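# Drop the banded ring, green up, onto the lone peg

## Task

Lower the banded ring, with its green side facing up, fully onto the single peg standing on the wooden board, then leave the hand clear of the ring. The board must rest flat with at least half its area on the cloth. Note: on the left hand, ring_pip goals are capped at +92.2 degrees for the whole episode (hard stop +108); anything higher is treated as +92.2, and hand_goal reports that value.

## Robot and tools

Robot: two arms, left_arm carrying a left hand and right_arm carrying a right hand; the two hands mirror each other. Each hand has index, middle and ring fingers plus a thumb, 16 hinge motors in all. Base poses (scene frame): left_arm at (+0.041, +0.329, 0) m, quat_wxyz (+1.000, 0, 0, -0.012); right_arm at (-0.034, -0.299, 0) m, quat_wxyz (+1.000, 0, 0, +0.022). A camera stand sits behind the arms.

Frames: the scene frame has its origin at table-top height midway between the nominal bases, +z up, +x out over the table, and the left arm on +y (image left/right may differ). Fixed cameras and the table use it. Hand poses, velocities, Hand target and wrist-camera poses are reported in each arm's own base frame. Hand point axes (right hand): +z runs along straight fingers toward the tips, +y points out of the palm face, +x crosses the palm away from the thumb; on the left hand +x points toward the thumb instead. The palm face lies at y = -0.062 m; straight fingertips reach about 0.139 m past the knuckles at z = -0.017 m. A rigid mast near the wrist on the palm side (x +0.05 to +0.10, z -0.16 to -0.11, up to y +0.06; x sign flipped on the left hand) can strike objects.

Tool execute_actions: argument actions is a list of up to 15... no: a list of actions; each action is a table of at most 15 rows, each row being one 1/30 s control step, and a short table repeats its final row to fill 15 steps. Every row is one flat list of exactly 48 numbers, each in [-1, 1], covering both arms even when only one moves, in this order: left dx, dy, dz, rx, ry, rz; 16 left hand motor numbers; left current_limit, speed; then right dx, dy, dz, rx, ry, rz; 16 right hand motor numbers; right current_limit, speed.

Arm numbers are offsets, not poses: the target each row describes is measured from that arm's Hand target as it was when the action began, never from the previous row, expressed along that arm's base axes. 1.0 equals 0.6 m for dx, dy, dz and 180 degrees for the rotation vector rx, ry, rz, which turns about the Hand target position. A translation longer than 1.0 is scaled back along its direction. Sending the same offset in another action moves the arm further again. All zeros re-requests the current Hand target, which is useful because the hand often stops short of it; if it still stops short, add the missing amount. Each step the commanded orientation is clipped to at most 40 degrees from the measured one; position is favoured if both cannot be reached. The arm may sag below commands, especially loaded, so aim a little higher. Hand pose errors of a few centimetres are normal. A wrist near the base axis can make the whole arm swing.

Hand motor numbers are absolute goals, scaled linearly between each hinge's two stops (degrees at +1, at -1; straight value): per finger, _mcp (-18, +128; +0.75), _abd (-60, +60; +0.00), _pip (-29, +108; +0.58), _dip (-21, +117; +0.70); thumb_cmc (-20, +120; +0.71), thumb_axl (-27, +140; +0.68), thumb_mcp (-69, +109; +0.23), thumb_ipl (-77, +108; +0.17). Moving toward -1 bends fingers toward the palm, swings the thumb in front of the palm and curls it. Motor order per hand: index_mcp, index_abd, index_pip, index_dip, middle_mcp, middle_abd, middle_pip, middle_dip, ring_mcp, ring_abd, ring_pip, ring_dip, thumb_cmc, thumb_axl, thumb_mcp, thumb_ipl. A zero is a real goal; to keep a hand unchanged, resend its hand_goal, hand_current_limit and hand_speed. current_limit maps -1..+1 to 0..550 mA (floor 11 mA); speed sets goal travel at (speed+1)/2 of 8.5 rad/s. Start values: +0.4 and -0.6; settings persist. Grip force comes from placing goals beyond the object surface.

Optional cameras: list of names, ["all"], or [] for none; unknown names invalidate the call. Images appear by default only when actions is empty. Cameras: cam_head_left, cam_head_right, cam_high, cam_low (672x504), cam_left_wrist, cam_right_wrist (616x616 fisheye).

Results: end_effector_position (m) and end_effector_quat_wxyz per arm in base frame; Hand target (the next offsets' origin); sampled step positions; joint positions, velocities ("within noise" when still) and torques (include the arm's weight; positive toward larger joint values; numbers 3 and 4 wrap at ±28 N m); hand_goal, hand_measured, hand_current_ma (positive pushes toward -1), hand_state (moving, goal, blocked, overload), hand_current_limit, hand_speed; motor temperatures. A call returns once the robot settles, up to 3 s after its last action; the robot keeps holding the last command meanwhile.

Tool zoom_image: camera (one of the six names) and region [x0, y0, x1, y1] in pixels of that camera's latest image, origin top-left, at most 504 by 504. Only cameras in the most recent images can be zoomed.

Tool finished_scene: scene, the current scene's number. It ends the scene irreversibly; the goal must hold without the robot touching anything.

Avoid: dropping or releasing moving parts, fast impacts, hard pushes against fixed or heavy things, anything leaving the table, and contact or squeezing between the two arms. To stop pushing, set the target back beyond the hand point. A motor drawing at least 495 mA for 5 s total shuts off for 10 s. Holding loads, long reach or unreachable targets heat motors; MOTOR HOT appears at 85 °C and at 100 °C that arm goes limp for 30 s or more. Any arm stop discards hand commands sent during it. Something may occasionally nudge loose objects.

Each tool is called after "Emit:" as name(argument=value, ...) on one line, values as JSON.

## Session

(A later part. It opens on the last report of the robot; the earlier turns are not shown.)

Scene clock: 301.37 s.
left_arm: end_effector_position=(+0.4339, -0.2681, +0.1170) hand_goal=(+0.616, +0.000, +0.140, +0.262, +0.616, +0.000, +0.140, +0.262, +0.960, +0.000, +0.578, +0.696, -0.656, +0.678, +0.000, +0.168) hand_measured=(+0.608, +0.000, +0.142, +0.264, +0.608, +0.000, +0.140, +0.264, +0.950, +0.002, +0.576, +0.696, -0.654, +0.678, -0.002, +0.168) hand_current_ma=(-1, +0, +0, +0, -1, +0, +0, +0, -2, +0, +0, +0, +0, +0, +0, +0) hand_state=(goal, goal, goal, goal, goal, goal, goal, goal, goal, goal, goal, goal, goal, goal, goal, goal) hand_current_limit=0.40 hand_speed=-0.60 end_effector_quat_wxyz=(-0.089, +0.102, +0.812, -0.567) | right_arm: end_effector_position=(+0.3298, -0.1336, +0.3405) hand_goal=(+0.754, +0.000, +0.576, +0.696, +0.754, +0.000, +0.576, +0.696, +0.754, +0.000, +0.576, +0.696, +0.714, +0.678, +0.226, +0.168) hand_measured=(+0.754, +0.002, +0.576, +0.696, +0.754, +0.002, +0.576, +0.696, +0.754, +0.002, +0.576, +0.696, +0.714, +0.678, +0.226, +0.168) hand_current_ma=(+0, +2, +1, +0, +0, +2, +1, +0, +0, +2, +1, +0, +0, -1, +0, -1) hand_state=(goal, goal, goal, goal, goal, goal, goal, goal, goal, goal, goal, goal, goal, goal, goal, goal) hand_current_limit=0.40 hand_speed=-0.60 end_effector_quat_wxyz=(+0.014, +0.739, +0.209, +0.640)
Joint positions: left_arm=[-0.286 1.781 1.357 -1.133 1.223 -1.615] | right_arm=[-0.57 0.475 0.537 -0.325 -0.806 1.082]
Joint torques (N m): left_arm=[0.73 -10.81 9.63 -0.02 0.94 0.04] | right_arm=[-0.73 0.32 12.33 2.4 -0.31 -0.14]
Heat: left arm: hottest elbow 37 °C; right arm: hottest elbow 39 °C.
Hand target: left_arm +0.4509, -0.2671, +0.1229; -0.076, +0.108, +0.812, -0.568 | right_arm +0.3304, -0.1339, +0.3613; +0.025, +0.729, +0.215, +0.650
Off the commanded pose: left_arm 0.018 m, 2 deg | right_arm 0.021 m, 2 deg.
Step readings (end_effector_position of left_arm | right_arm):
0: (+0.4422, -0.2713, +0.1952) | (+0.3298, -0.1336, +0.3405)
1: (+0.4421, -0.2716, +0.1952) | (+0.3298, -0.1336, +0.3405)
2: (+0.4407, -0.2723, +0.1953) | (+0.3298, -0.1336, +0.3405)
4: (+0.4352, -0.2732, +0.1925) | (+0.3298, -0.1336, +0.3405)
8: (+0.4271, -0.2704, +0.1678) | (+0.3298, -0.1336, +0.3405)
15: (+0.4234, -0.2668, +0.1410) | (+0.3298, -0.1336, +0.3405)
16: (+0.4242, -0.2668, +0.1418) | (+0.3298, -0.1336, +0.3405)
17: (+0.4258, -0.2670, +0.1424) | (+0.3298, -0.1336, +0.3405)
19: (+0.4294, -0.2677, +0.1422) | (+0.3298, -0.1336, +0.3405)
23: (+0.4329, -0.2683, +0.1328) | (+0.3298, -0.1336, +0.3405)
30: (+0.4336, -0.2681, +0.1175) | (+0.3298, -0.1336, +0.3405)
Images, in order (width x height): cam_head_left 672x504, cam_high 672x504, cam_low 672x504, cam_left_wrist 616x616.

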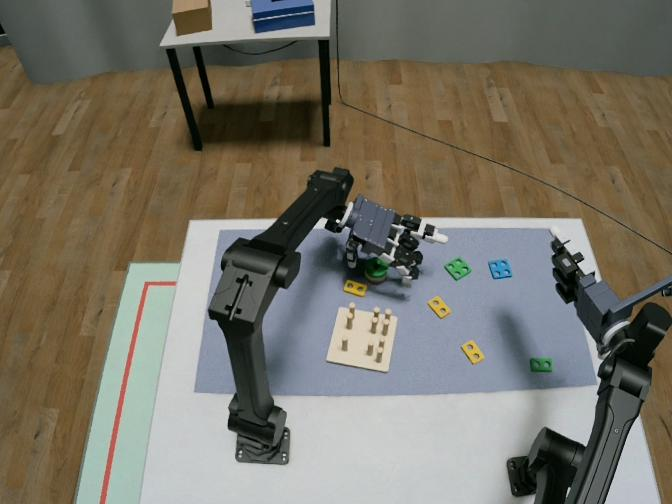

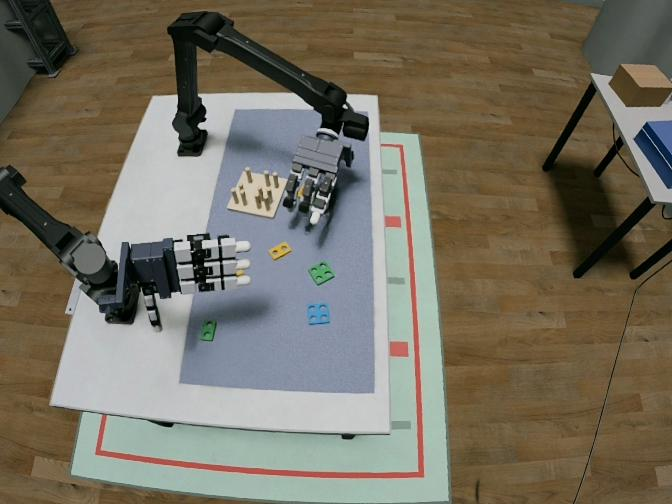

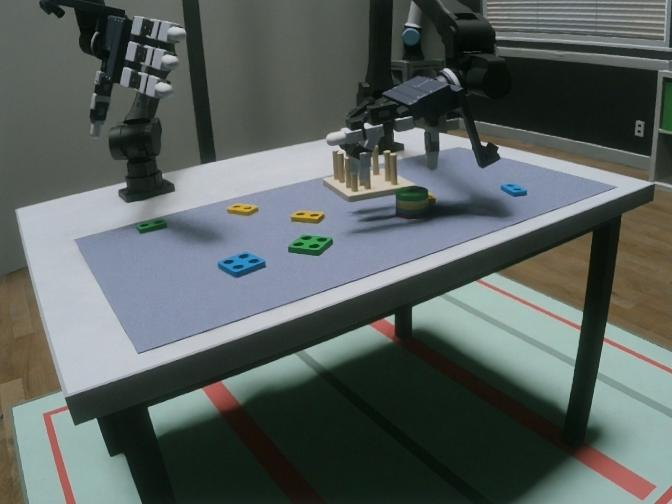

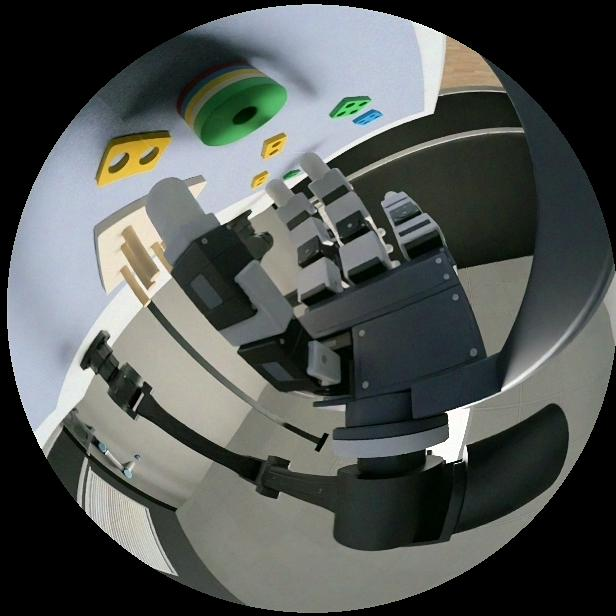

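Emit:
execute_actions(actions=[[[0.047,0,-0.03,0,0,0,0.616,0,0.139,0.261,0.616,0,0.139,0.261,0.959,0,0.577,0.696,-0.657,0.677,0,0.168,0.4,-0.6,0,0,0,0,0,0,0.754,0,0.576,0.696,0.754,0,0.576,0.696,0.754,0,0.576,0.696,0.714,0.678,0.226,0.168,0.4,-0.6]]], cameras=["cam_head_left","cam_high","cam_low","cam_left_wrist"])

Emit:
zoom_image(camera="cam_low", region=[320, 80, 500, 240])

Emit:
zoom_image(camera="cam_high", region=[220, 110, 380, 250])

Emit:
zoom_image(camera="cam_head_left", region=[310, 180, 450, 300])

Scene clock: 337.77 s.
left_arm: end_effector_position=(+0.4604, -0.2694, +0.1004) hand_goal=(+0.616, +0.000, +0.140, +0.262, +0.616, +0.000, +0.140, +0.262, +0.960, +0.000, +0.578, +0.696, -0.656, +0.678, +0.000, +0.168) hand_measured=(+0.608, +0.000, +0.142, +0.264, +0.608, +0.000, +0.140, +0.264, +0.950, +0.002, +0.576, +0.696, -0.654, +0.678, -0.002, +0.168) hand_current_ma=(-1, +0, +0, +0, -1, +0, +0, +0, -2, +0, +0, +0, +0, +0, +0, +0) hand_state=(goal, goal, goal, goal, goal, goal, goal, goal, goal, goal, goal, goal, goal, goal, goal, goal) hand_current_limit=0.40 hand_speed=-0.60 end_effector_quat_wxyz=(-0.089, +0.103, +0.812, -0.567) | right_arm: end_effector_position=(+0.3298, -0.1336, +0.3405) hand_goal=(+0.754, +0.000, +0.576, +0.696, +0.754, +0.000, +0.576, +0.696, +0.754, +0.000, +0.576, +0.696, +0.714, +0.678, +0.226, +0.168) hand_measured=(+0.754, +0.002, +0.576, +0.696, +0.754, +0.002, +0.576, +0.696, +0.754, +0.002, +0.576, +0.696, +0.714, +0.678, +0.226, +0.168) hand_current_ma=(+0, +2, +1, +0, +0, +2, +1, +0, +0, +2, +1, +0, +0, -1, +0, -1) hand_state=(goal, goal, goal, goal, goal, goal, goal, goal, goal, goal, goal, goal, goal, goal, goal, goal) hand_current_limit=0.40 hand_speed=-0.60 end_effector_quat_wxyz=(+0.014, +0.739, +0.209, +0.640)
Joint positions: left_arm=[-0.274 1.866 1.434 -1.159 1.223 -1.577] | right_arm=[-0.57 0.475 0.537 -0.325 -0.806 1.082]
Joint torques (N m): left_arm=[0.85 -11.58 9.73 -0.05 0.93 0.03] | right_arm=[-0.79 0.26 12.31 2.4 -0.31 -0.14]
Heat: left arm: hottest elbow 40 °C; right arm: hottest elbow 40 °C.
Hand target: left_arm +0.4791, -0.2672, +0.1050; -0.076, +0.108, +0.812, -0.568 | right_arm +0.3304, -0.1339, +0.3613; +0.025, +0.729, +0.215, +0.650
Off the commanded pose: left_arm 0.019 m, 2 deg | right_arm 0.021 m, 2 deg.
Step readings (end_effector_position of left_arm | right_arm):
0: (+0.4339, -0.2681, +0.1170) | (+0.3298, -0.1336, +0.3405)
1: (+0.4341, -0.2681, +0.1172) | (+0.3298, -0.1336, +0.3405)
2: (+0.4348, -0.2683, +0.1169) | (+0.3298, -0.1336, +0.3405)
4: (+0.4409, -0.2697, +0.1161) | (+0.3298, -0.1336, +0.3405)
8: (+0.4558, -0.2711, +0.1083) | (+0.3298, -0.1336, +0.3405)
15: (+0.4571, -0.2689, +0.0973) | (+0.3298, -0.1336, +0.3405)
Images, in order (width x height): cam_head_left 672x504, cam_high 672x504, cam_low 672x504, cam_left_wrist 616x616.

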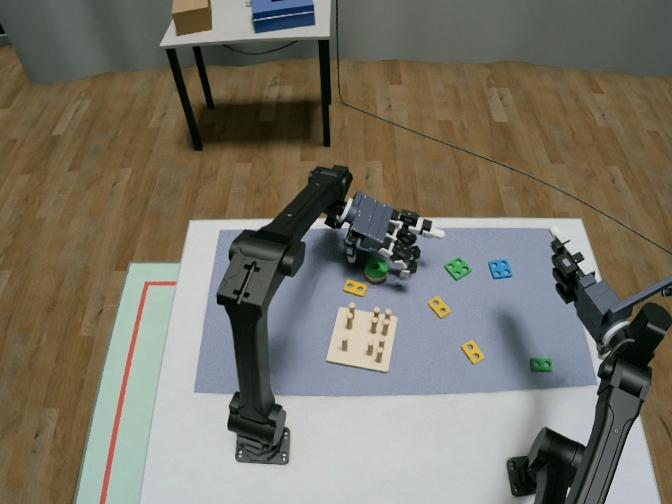

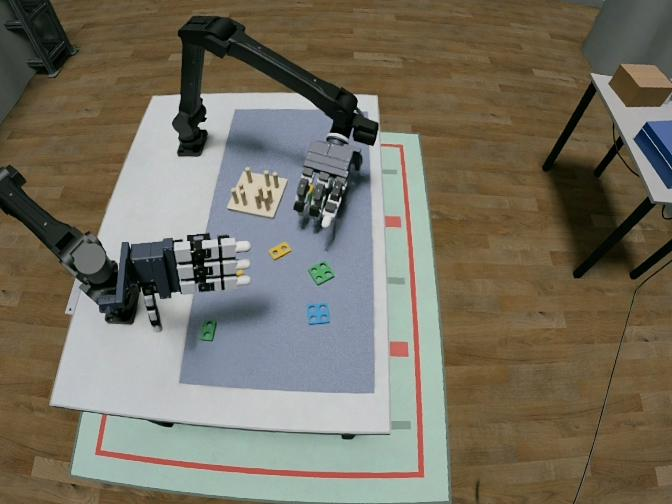

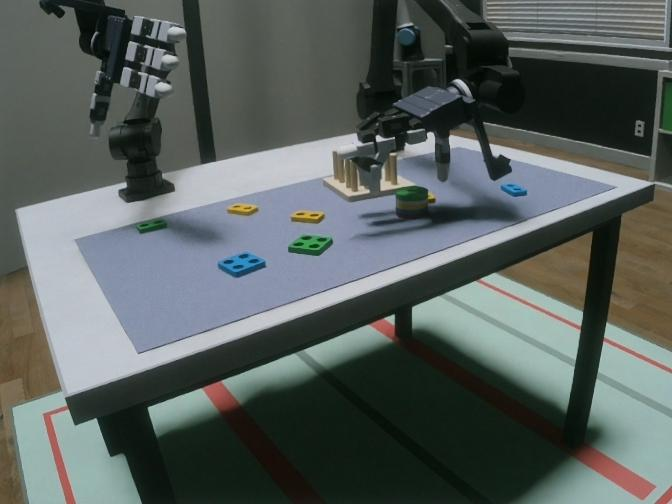

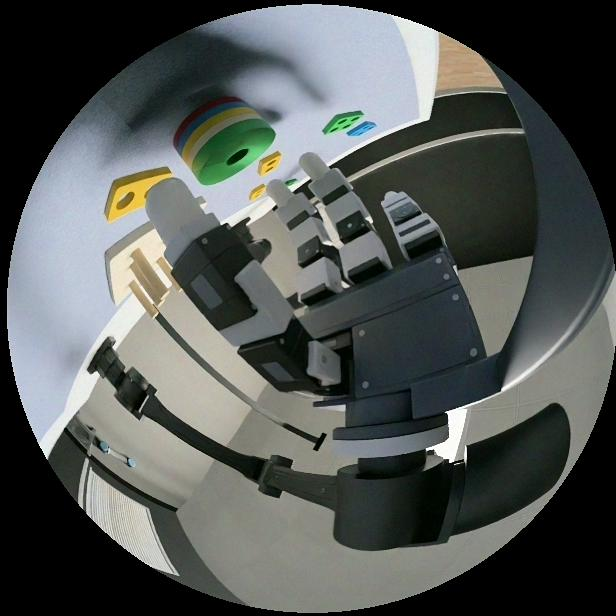

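Scaled by 2.800 from the camera's 672x504 image, which has a finer 960x720 frame.

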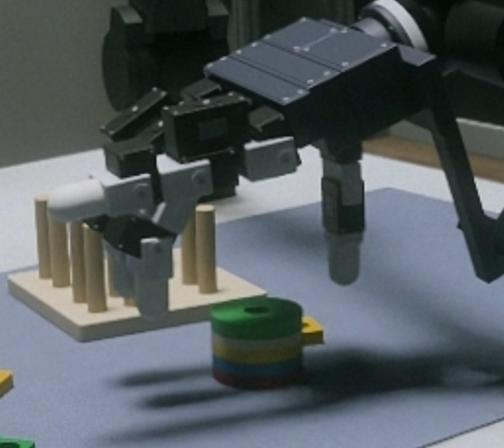

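Scaled by 3.150 from the camera's 672x504 image, which has a finer 960x720 frame.

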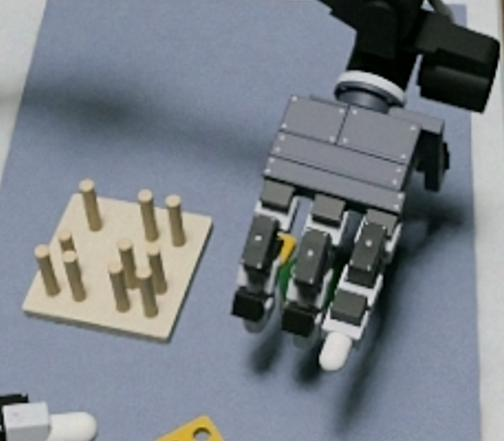

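Scaled by 3.600 from the camera's 672x504 image, which has a finer 960x720 frame.

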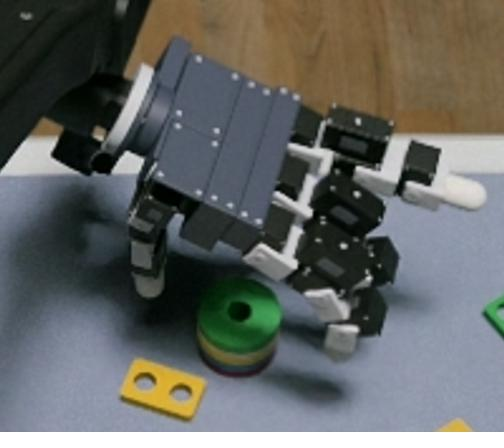

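Emit:
zoom_image(camera="cam_high", region=[280, 150, 360, 230])

Emit:
zoom_image(camera="cam_head_right", region=[310, 180, 450, 300])

Scaled by 6.300 from the camera's 672x504 image, which has a finer 960x720 frame.

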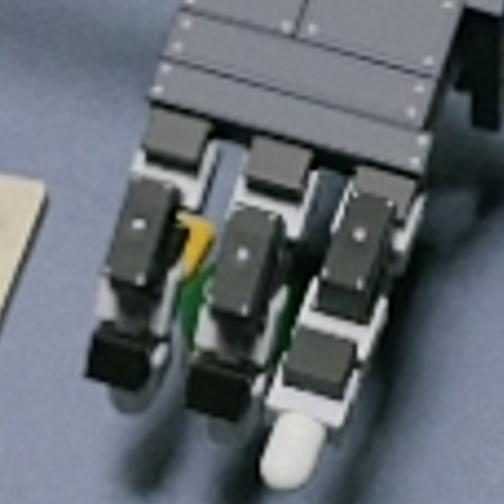

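This scene's latest camera images include none from cam_head_right. They are from: cam_head_left, cam_high, cam_low, cam_left_wrist. cam_head_right's image comes with the result of a call that names it in "cameras".

Emit:
execute_actions(actions=[[[0.025,0.0167,-0.03,0,0,0,0.616,0,0.139,0.261,0.616,0,0.139,0.261,0.959,0,0.577,0.696,-0.657,0.677,0,0.168,0.4,-0.6,0,0,0,0,0,0,0.754,0,0.576,0.696,0.754,0,0.576,0.696,0.754,0,0.576,0.696,0.714,0.678,0.226,0.168,0.4,-0.6]]], cameras=["cam_head_left","cam_high","cam_low","cam_left_wrist"])

Emit:
zoom_image(camera="cam_low", region=[360, 120, 500, 240])

Emit:
zoom_image(camera="cam_high", region=[280, 150, 360, 230])

Emit:
zoom_image(camera="cam_head_left", region=[330, 200, 430, 300])

Scene clock: 411.00 s.
left_arm: end_effector_position=(+0.4765, -0.2593, +0.0839) hand_goal=(+0.616, +0.000, +0.140, +0.262, +0.616, +0.000, +0.140, +0.262, +0.960, +0.000, +0.578, +0.696, -0.656, +0.678, +0.000, +0.168) hand_measured=(+0.608, +0.000, +0.142, +0.264, +0.608, +0.000, +0.140, +0.264, +0.950, +0.002, +0.576, +0.696, -0.654, +0.678, -0.002, +0.168) hand_current_ma=(-1, +0, +0, +0, -1, +0, +0, +0, -2, +0, +0, +0, +0, +0, +0, +0) hand_state=(goal, goal, goal, goal, goal, goal, goal, goal, goal, goal, goal, goal, goal, goal, goal, goal) hand_current_limit=0.40 hand_speed=-0.60 end_effector_quat_wxyz=(-0.087, +0.103, +0.812, -0.568) | right_arm: end_effector_position=(+0.3298, -0.1336, +0.3405) hand_goal=(+0.754, +0.000, +0.576, +0.696, +0.754, +0.000, +0.576, +0.696, +0.754, +0.000, +0.576, +0.696, +0.714, +0.678, +0.226, +0.168) hand_measured=(+0.754, +0.002, +0.576, +0.696, +0.754, +0.002, +0.576, +0.696, +0.754, +0.002, +0.576, +0.696, +0.714, +0.678, +0.226, +0.168) hand_current_ma=(+0, +2, +1, +0, +0, +2, +1, +0, +0, +2, +1, +0, +0, -1, +0, -1) hand_state=(goal, goal, goal, goal, goal, goal, goal, goal, goal, goal, goal, goal, goal, goal, goal, goal) hand_current_limit=0.40 hand_speed=-0.60 end_effector_quat_wxyz=(+0.014, +0.739, +0.209, +0.640)
Joint positions: left_arm=[-0.249 1.925 1.475 -1.205 1.222 -1.507] | right_arm=[-0.57 0.475 0.537 -0.325 -0.806 1.082]
Joint torques (N m): left_arm=[0.79 -11.99 9.55 -0.21 0.89 0.05] | right_arm=[-0.73 0.26 12.33 2.39 -0.31 -0.14]
Heat: left arm: hottest elbow 41 °C; right arm: hottest elbow 40 °C.
Hand target: left_arm +0.4942, -0.2571, +0.0870; -0.076, +0.108, +0.812, -0.568 | right_arm +0.3304, -0.1339, +0.3613; +0.025, +0.729, +0.215, +0.650
Off the commanded pose: left_arm 0.018 m, 1 deg | right_arm 0.021 m, 2 deg.
Step readings (end_effector_position of left_arm | right_arm):
0: (+0.4605, -0.2694, +0.1004) | (+0.3298, -0.1336, +0.3405)
1: (+0.4606, -0.2692, +0.1004) | (+0.3298, -0.1336, +0.3405)
2: (+0.4611, -0.2685, +0.1001) | (+0.3298, -0.1336, +0.3405)
4: (+0.4647, -0.2667, +0.0991) | (+0.3298, -0.1336, +0.3405)
8: (+0.4721, -0.2636, +0.0916) | (+0.3298, -0.1336, +0.3405)
15: (+0.4731, -0.2587, +0.0813) | (+0.3298, -0.1336, +0.3405)
Images, in order (width x height): cam_head_left 672x504, cam_high 672x504, cam_low 672x504, cam_left_wrist 616x616.

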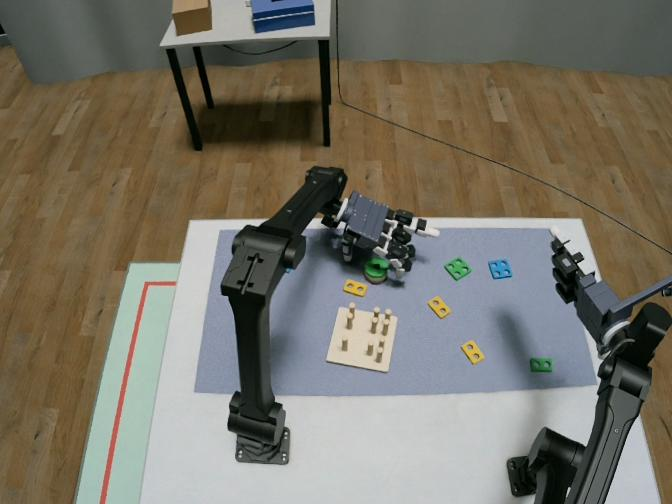

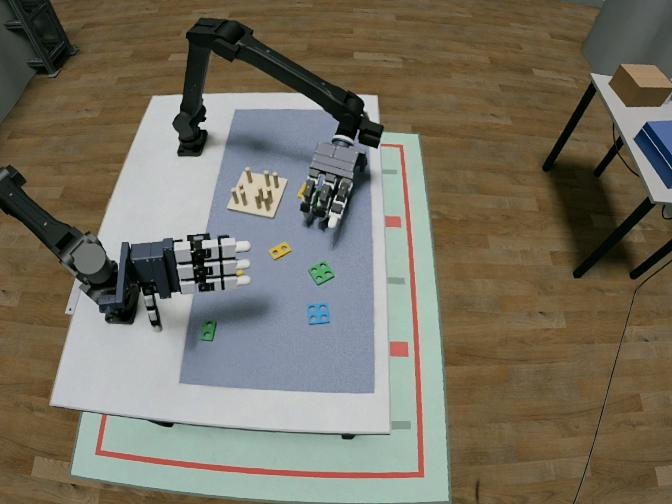

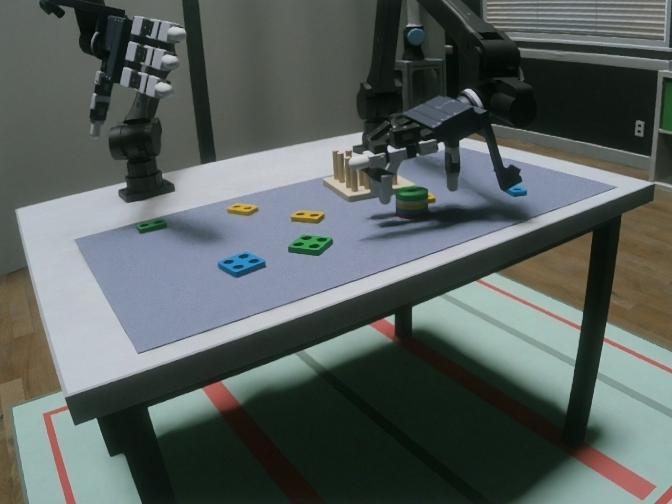

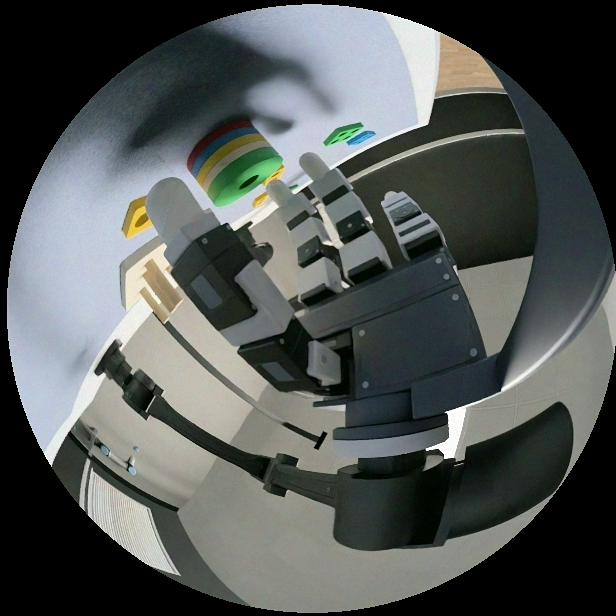

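Scaled by 3.600 from the camera's 672x504 image, which has a finer 960x720 frame.

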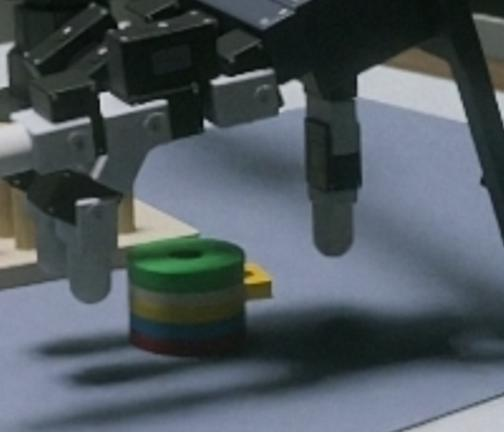

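Scaled by 6.300 from the camera's 672x504 image, which has a finer 960x720 frame.

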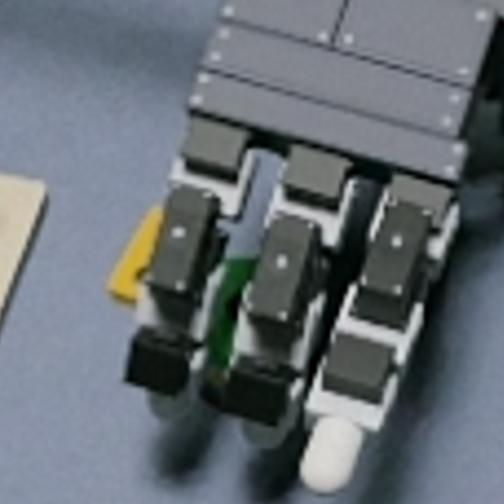

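Scaled by 5.040 from the camera's 672x504 image, which has a finer 960x720 frame.

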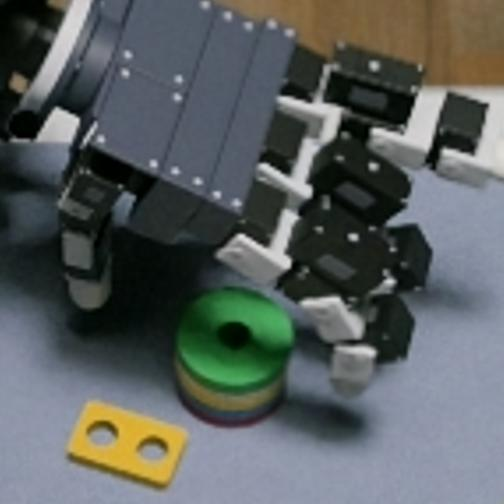

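Emit:
execute_actions(actions=[[[-0.01,-0.01,-0.035,0,0,0,0.616,0,0.139,0.261,0.616,0,0.139,0.261,0.959,0,0.577,0.696,-0.657,0.677,0,0.168,0.4,-0.6,0,0,0,0,0,0,0.754,0,0.576,0.696,0.754,0,0.576,0.696,0.754,0,0.576,0.696,0.714,0.678,0.226,0.168,0.4,-0.6]]], cameras=["cam_head_left","cam_high","cam_low","cam_left_wrist"])

Emit:
zoom_image(camera="cam_low", region=[360, 120, 500, 240])

Emit:
zoom_image(camera="cam_high", region=[280, 150, 360, 230])

Emit:
zoom_image(camera="cam_head_left", region=[330, 200, 430, 300])

Scene clock: 432.63 s.
left_arm: end_effector_position=(+0.4886, -0.2625, +0.0791) hand_goal=(+0.616, +0.000, +0.140, +0.262, +0.616, +0.000, +0.140, +0.262, +0.960, +0.000, +0.578, +0.696, -0.656, +0.678, +0.000, +0.168) hand_measured=(+0.608, +0.000, +0.142, +0.264, +0.608, +0.000, +0.140, +0.264, +0.950, +0.002, +0.576, +0.696, -0.654, +0.678, -0.002, +0.168) hand_current_ma=(-1, +0, +0, +0, -1, +0, +0, +0, -2, +0, +0, +0, +0, +0, +0, +0) hand_state=(goal, goal, goal, goal, goal, goal, goal, goal, goal, goal, goal, goal, goal, goal, goal, goal) hand_current_limit=0.40 hand_speed=-0.60 end_effector_quat_wxyz=(-0.066, +0.116, +0.811, -0.570) | right_arm: end_effector_position=(+0.3298, -0.1336, +0.3405) hand_goal=(+0.754, +0.000, +0.576, +0.696, +0.754, +0.000, +0.576, +0.696, +0.754, +0.000, +0.576, +0.696, +0.714, +0.678, +0.226, +0.168) hand_measured=(+0.754, +0.002, +0.576, +0.696, +0.754, +0.002, +0.576, +0.696, +0.754, +0.002, +0.576, +0.696, +0.714, +0.678, +0.226, +0.168) hand_current_ma=(+0, +2, +1, +0, +0, +2, +1, +0, +0, +2, +1, +0, +0, -1, +0, -1) hand_state=(goal, goal, goal, goal, goal, goal, goal, goal, goal, goal, goal, goal, goal, goal, goal, goal) hand_current_limit=0.40 hand_speed=-0.60 end_effector_quat_wxyz=(+0.014, +0.739, +0.209, +0.640)
Joint positions: left_arm=[-0.249 1.931 1.475 -1.141 1.222 -1.517] | right_arm=[-0.57 0.475 0.537 -0.325 -0.806 1.082]
Joint torques (N m): left_arm=[-0.44 -11.87 6.46 0.59 0.95 -0.12] | right_arm=[-0.73 0.32 12.34 2.43 -0.31 -0.14]
Heat: left arm: hottest elbow 41 °C; right arm: hottest elbow 40 °C.
Hand target: left_arm +0.4882, -0.2631, +0.0659; -0.076, +0.108, +0.812, -0.568 | right_arm +0.3304, -0.1339, +0.3613; +0.025, +0.729, +0.215, +0.650
Off the commanded pose: left_arm 0.013 m, 1 deg | right_arm 0.021 m, 2 deg.
Step readings (end_effector_position of left_arm | right_arm):
0: (+0.4765, -0.2593, +0.0839) | (+0.3298, -0.1336, +0.3405)
1: (+0.4765, -0.2593, +0.0839) | (+0.3298, -0.1336, +0.3405)
2: (+0.4768, -0.2594, +0.0838) | (+0.3298, -0.1336, +0.3405)
4: (+0.4802, -0.2603, +0.0829) | (+0.3298, -0.1336, +0.3405)
8: (+0.4863, -0.2618, +0.0811) | (+0.3298, -0.1336, +0.3405)
15: (+0.4885, -0.2624, +0.0791) | (+0.3298, -0.1336, +0.3405)
Images, in order (width x height): cam_head_left 672x504, cam_high 672x504, cam_low 672x504, cam_left_wrist 616x616.

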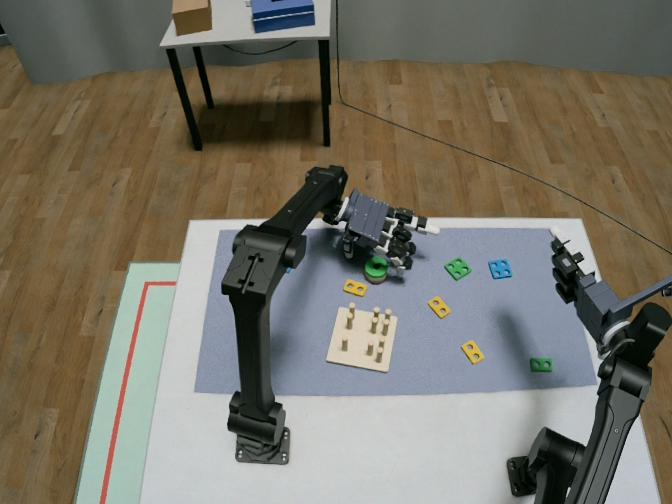

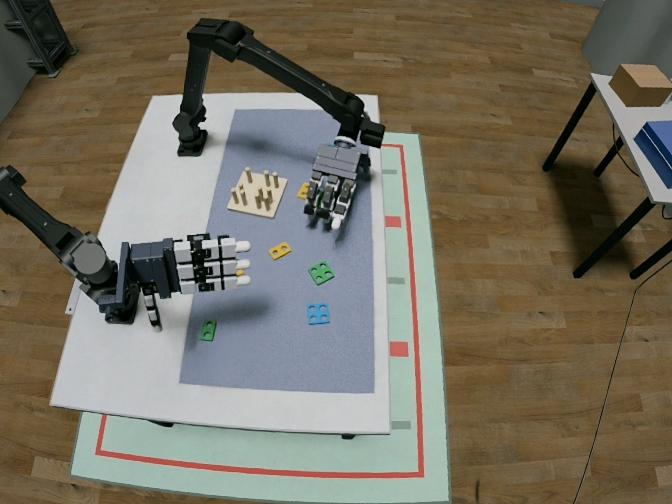

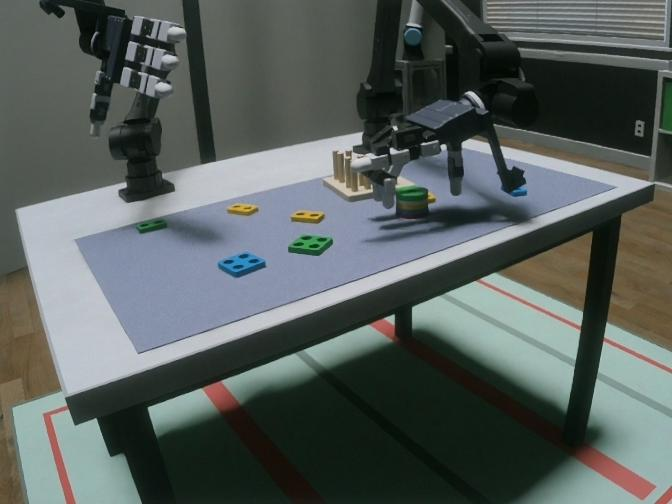

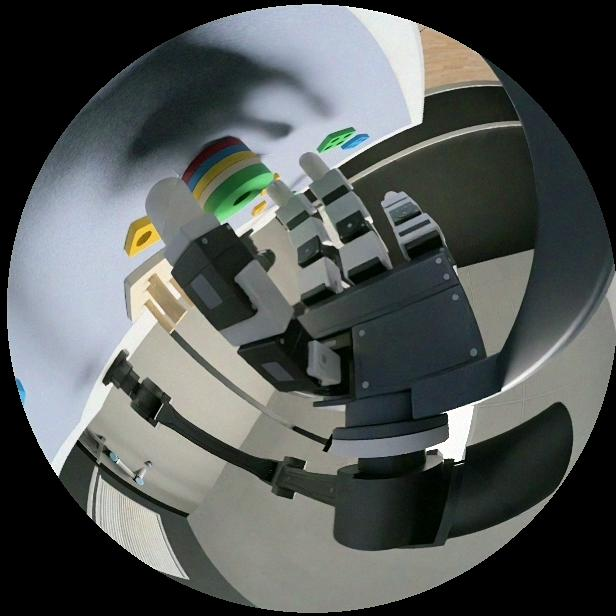

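Scaled by 3.600 from the camera's 672x504 image, which has a finer 960x720 frame.

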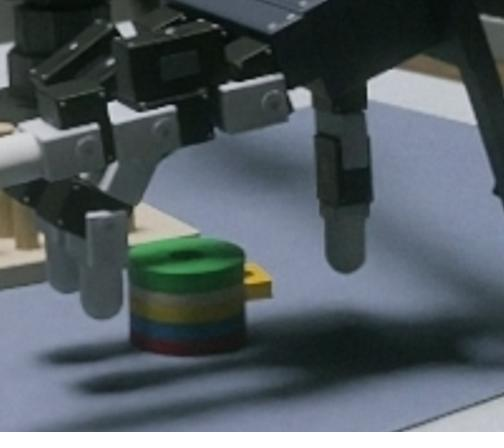

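Scaled by 6.300 from the camera's 672x504 image, which has a finer 960x720 frame.

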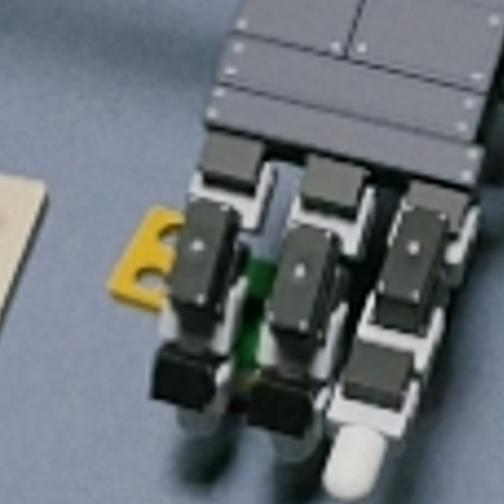

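Scaled by 5.040 from the camera's 672x504 image, which has a finer 960x720 frame.

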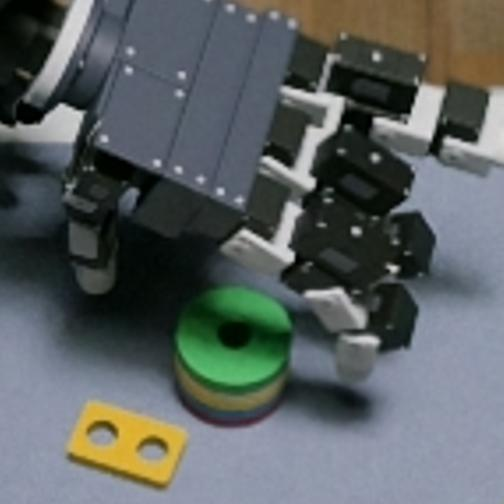

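Emit:
zoom_image(camera="cam_low", region=[440, 110, 580, 230])

Emit:
zoom_image(camera="cam_high", region=[300, 90, 400, 190])

Scaled by 3.600 from the camera's 672x504 image, which has a finer 960x720 frame.

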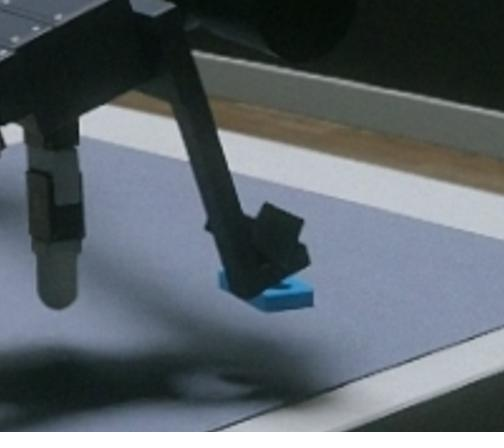

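Scaled by 5.040 from the camera's 672x504 image, which has a finer 960x720 frame.

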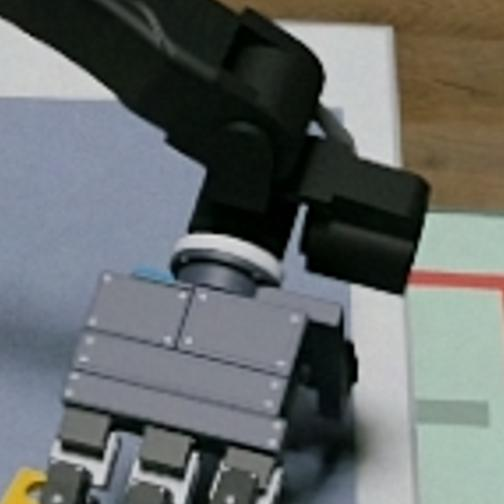

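Emit:
execute_actions(actions=[[[-0.025,-0.005,-0.025,0,0,0,0.616,0,0.139,0.261,0.616,0,0.139,0.261,0.959,0,0.577,0.696,-0.657,0.677,0,0.168,0.4,-0.6,0,0,0,0,0,0,0.754,0,0.576,0.696,0.754,0,0.576,0.696,0.754,0,0.576,0.696,0.714,0.678,0.226,0.168,0.4,-0.6]]], cameras=["cam_head_left","cam_high","cam_low","cam_left_wrist"])

Emit:
zoom_image(camera="cam_low", region=[360, 120, 540, 240])

Emit:
zoom_image(camera="cam_high", region=[280, 150, 360, 230])

Emit:
zoom_image(camera="cam_head_left", region=[330, 200, 430, 300])

Scene clock: 466.40 s.
left_arm: end_effector_position=(+0.4802, -0.2606, +0.0582) hand_goal=(+0.616, +0.000, +0.140, +0.262, +0.616, +0.000, +0.140, +0.262, +0.960, +0.000, +0.578, +0.696, -0.656, +0.678, +0.000, +0.168) hand_measured=(+0.608, +0.000, +0.142, +0.264, +0.608, +0.000, +0.140, +0.264, +0.950, +0.002, +0.576, +0.696, -0.654, +0.678, -0.002, +0.168) hand_current_ma=(-1, +0, +0, +0, -1, +0, +0, +0, -2, +0, +0, +0, +0, +0, +0, +0) hand_state=(goal, goal, goal, goal, goal, goal, goal, goal, goal, goal, goal, goal, goal, goal, goal, goal) hand_current_limit=0.40 hand_speed=-0.60 end_effector_quat_wxyz=(-0.066, +0.109, +0.812, -0.570) | right_arm: end_effector_position=(+0.3298, -0.1336, +0.3405) hand_goal=(+0.754, +0.000, +0.576, +0.696, +0.754, +0.000, +0.576, +0.696, +0.754, +0.000, +0.576, +0.696, +0.714, +0.678, +0.226, +0.168) hand_measured=(+0.754, +0.002, +0.576, +0.696, +0.754, +0.002, +0.576, +0.696, +0.754, +0.002, +0.576, +0.696, +0.714, +0.678, +0.226, +0.168) hand_current_ma=(+0, +2, +1, +0, +0, +2, +1, +0, +0, +2, +1, +0, +0, -1, +0, -1) hand_state=(goal, goal, goal, goal, goal, goal, goal, goal, goal, goal, goal, goal, goal, goal, goal, goal) hand_current_limit=0.40 hand_speed=-0.60 end_effector_quat_wxyz=(+0.014, +0.739, +0.209, +0.640)
Joint positions: left_arm=[-0.249 1.931 1.413 -1.054 1.222 -1.551] | right_arm=[-0.57 0.475 0.537 -0.325 -0.806 1.082]
Joint torques (N m): left_arm=[-1.38 -12.69 5.49 0.68 0.96 -0.11] | right_arm=[-0.73 0.32 12.33 2.41 -0.31 -0.14]
Motor temperatures (°C): left_arm=[23 32 38 25 29 24] | right_arm=[28 28 41 26 22 25]
Heat: left arm: hottest elbow 38 °C; right arm: hottest elbow 41 °C.
Hand target: left_arm +0.4732, -0.2661, +0.0509; -0.076, +0.108, +0.812, -0.568 | right_arm +0.3304, -0.1339, +0.3613; +0.025, +0.729, +0.215, +0.650
Off the commanded pose: left_arm 0.012 m, 1 deg | right_arm 0.021 m, 2 deg.
Step readings (end_effector_position of left_arm | right_arm):
0: (+0.4886, -0.2625, +0.0791) | (+0.3298, -0.1336, +0.3405)
1: (+0.4887, -0.2625, +0.0791) | (+0.3298, -0.1336, +0.3405)
2: (+0.4890, -0.2626, +0.0780) | (+0.3298, -0.1336, +0.3405)
4: (+0.4887, -0.2625, +0.0735) | (+0.3298, -0.1336, +0.3405)
8: (+0.4804, -0.2605, +0.0616) | (+0.3298, -0.1336, +0.3405)
15: (+0.4798, -0.2604, +0.0582) | (+0.3298, -0.1336, +0.3405)
Images, in order (width x height): cam_head_left 672x504, cam_high 672x504, cam_low 672x504, cam_left_wrist 616x616.

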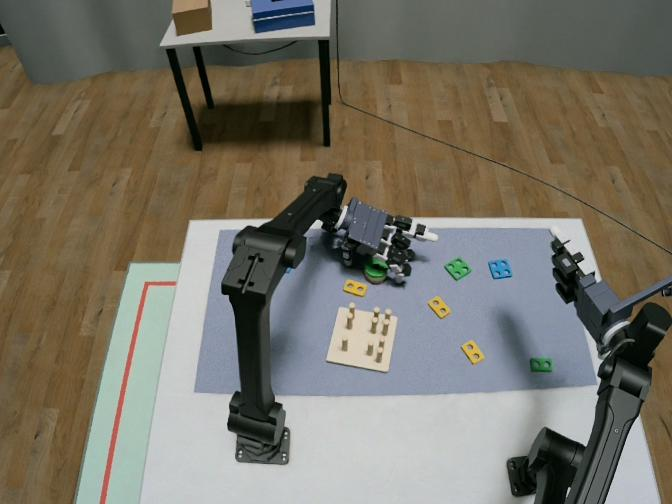

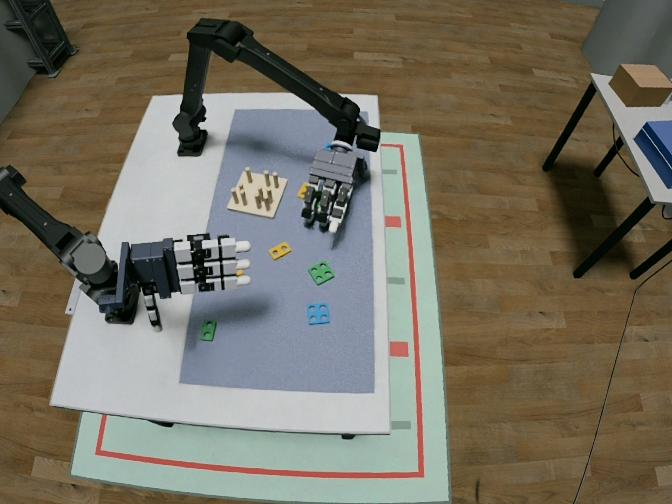

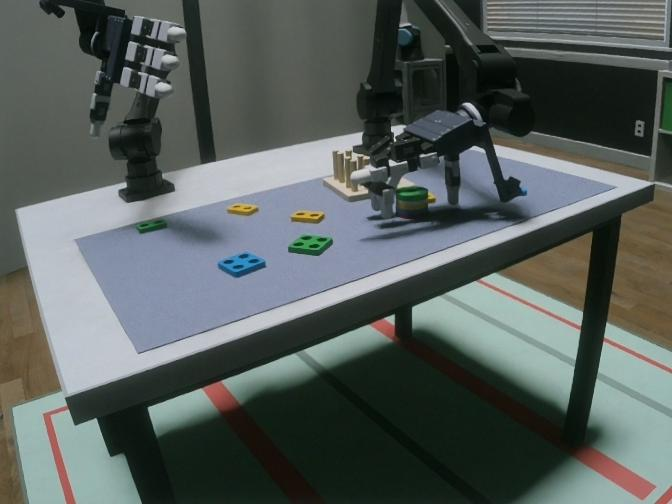

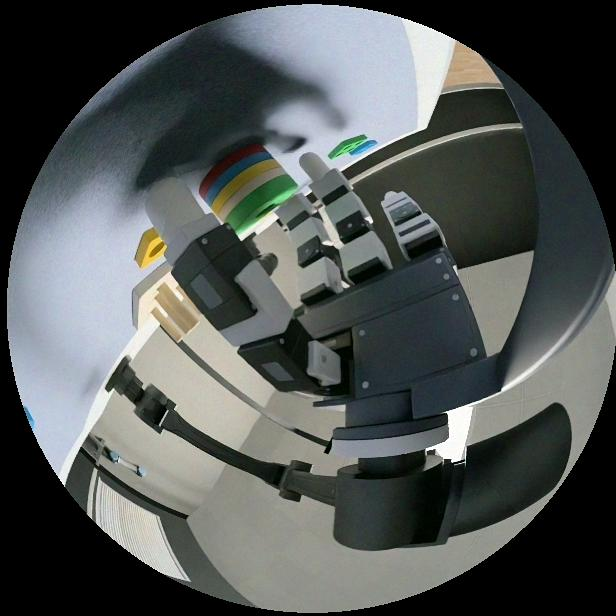

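Scaled by 2.800 from the camera's 672x504 image, which has a finer 960x720 frame.

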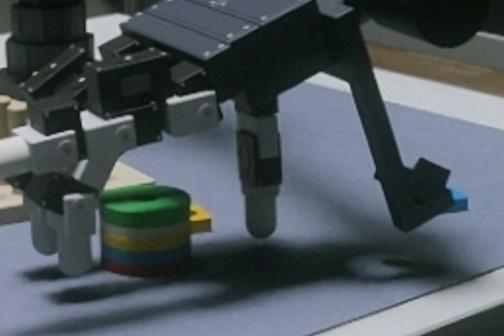

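Scaled by 6.300 from the camera's 672x504 image, which has a finer 960x720 frame.

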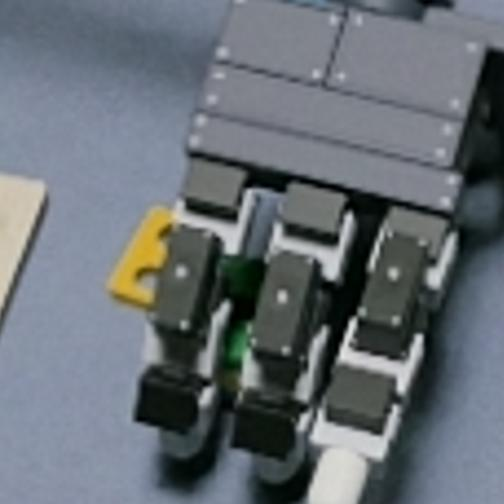

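Scaled by 5.040 from the camera's 672x504 image, which has a finer 960x720 frame.

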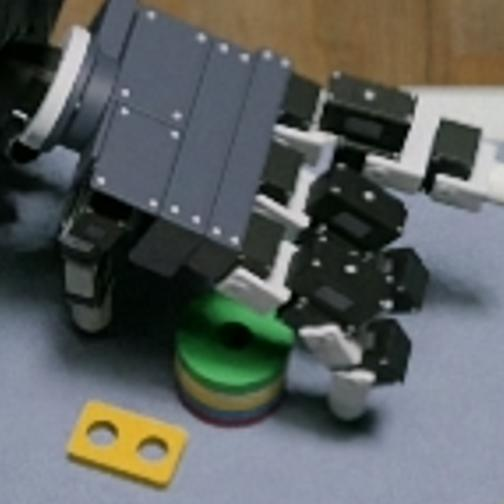

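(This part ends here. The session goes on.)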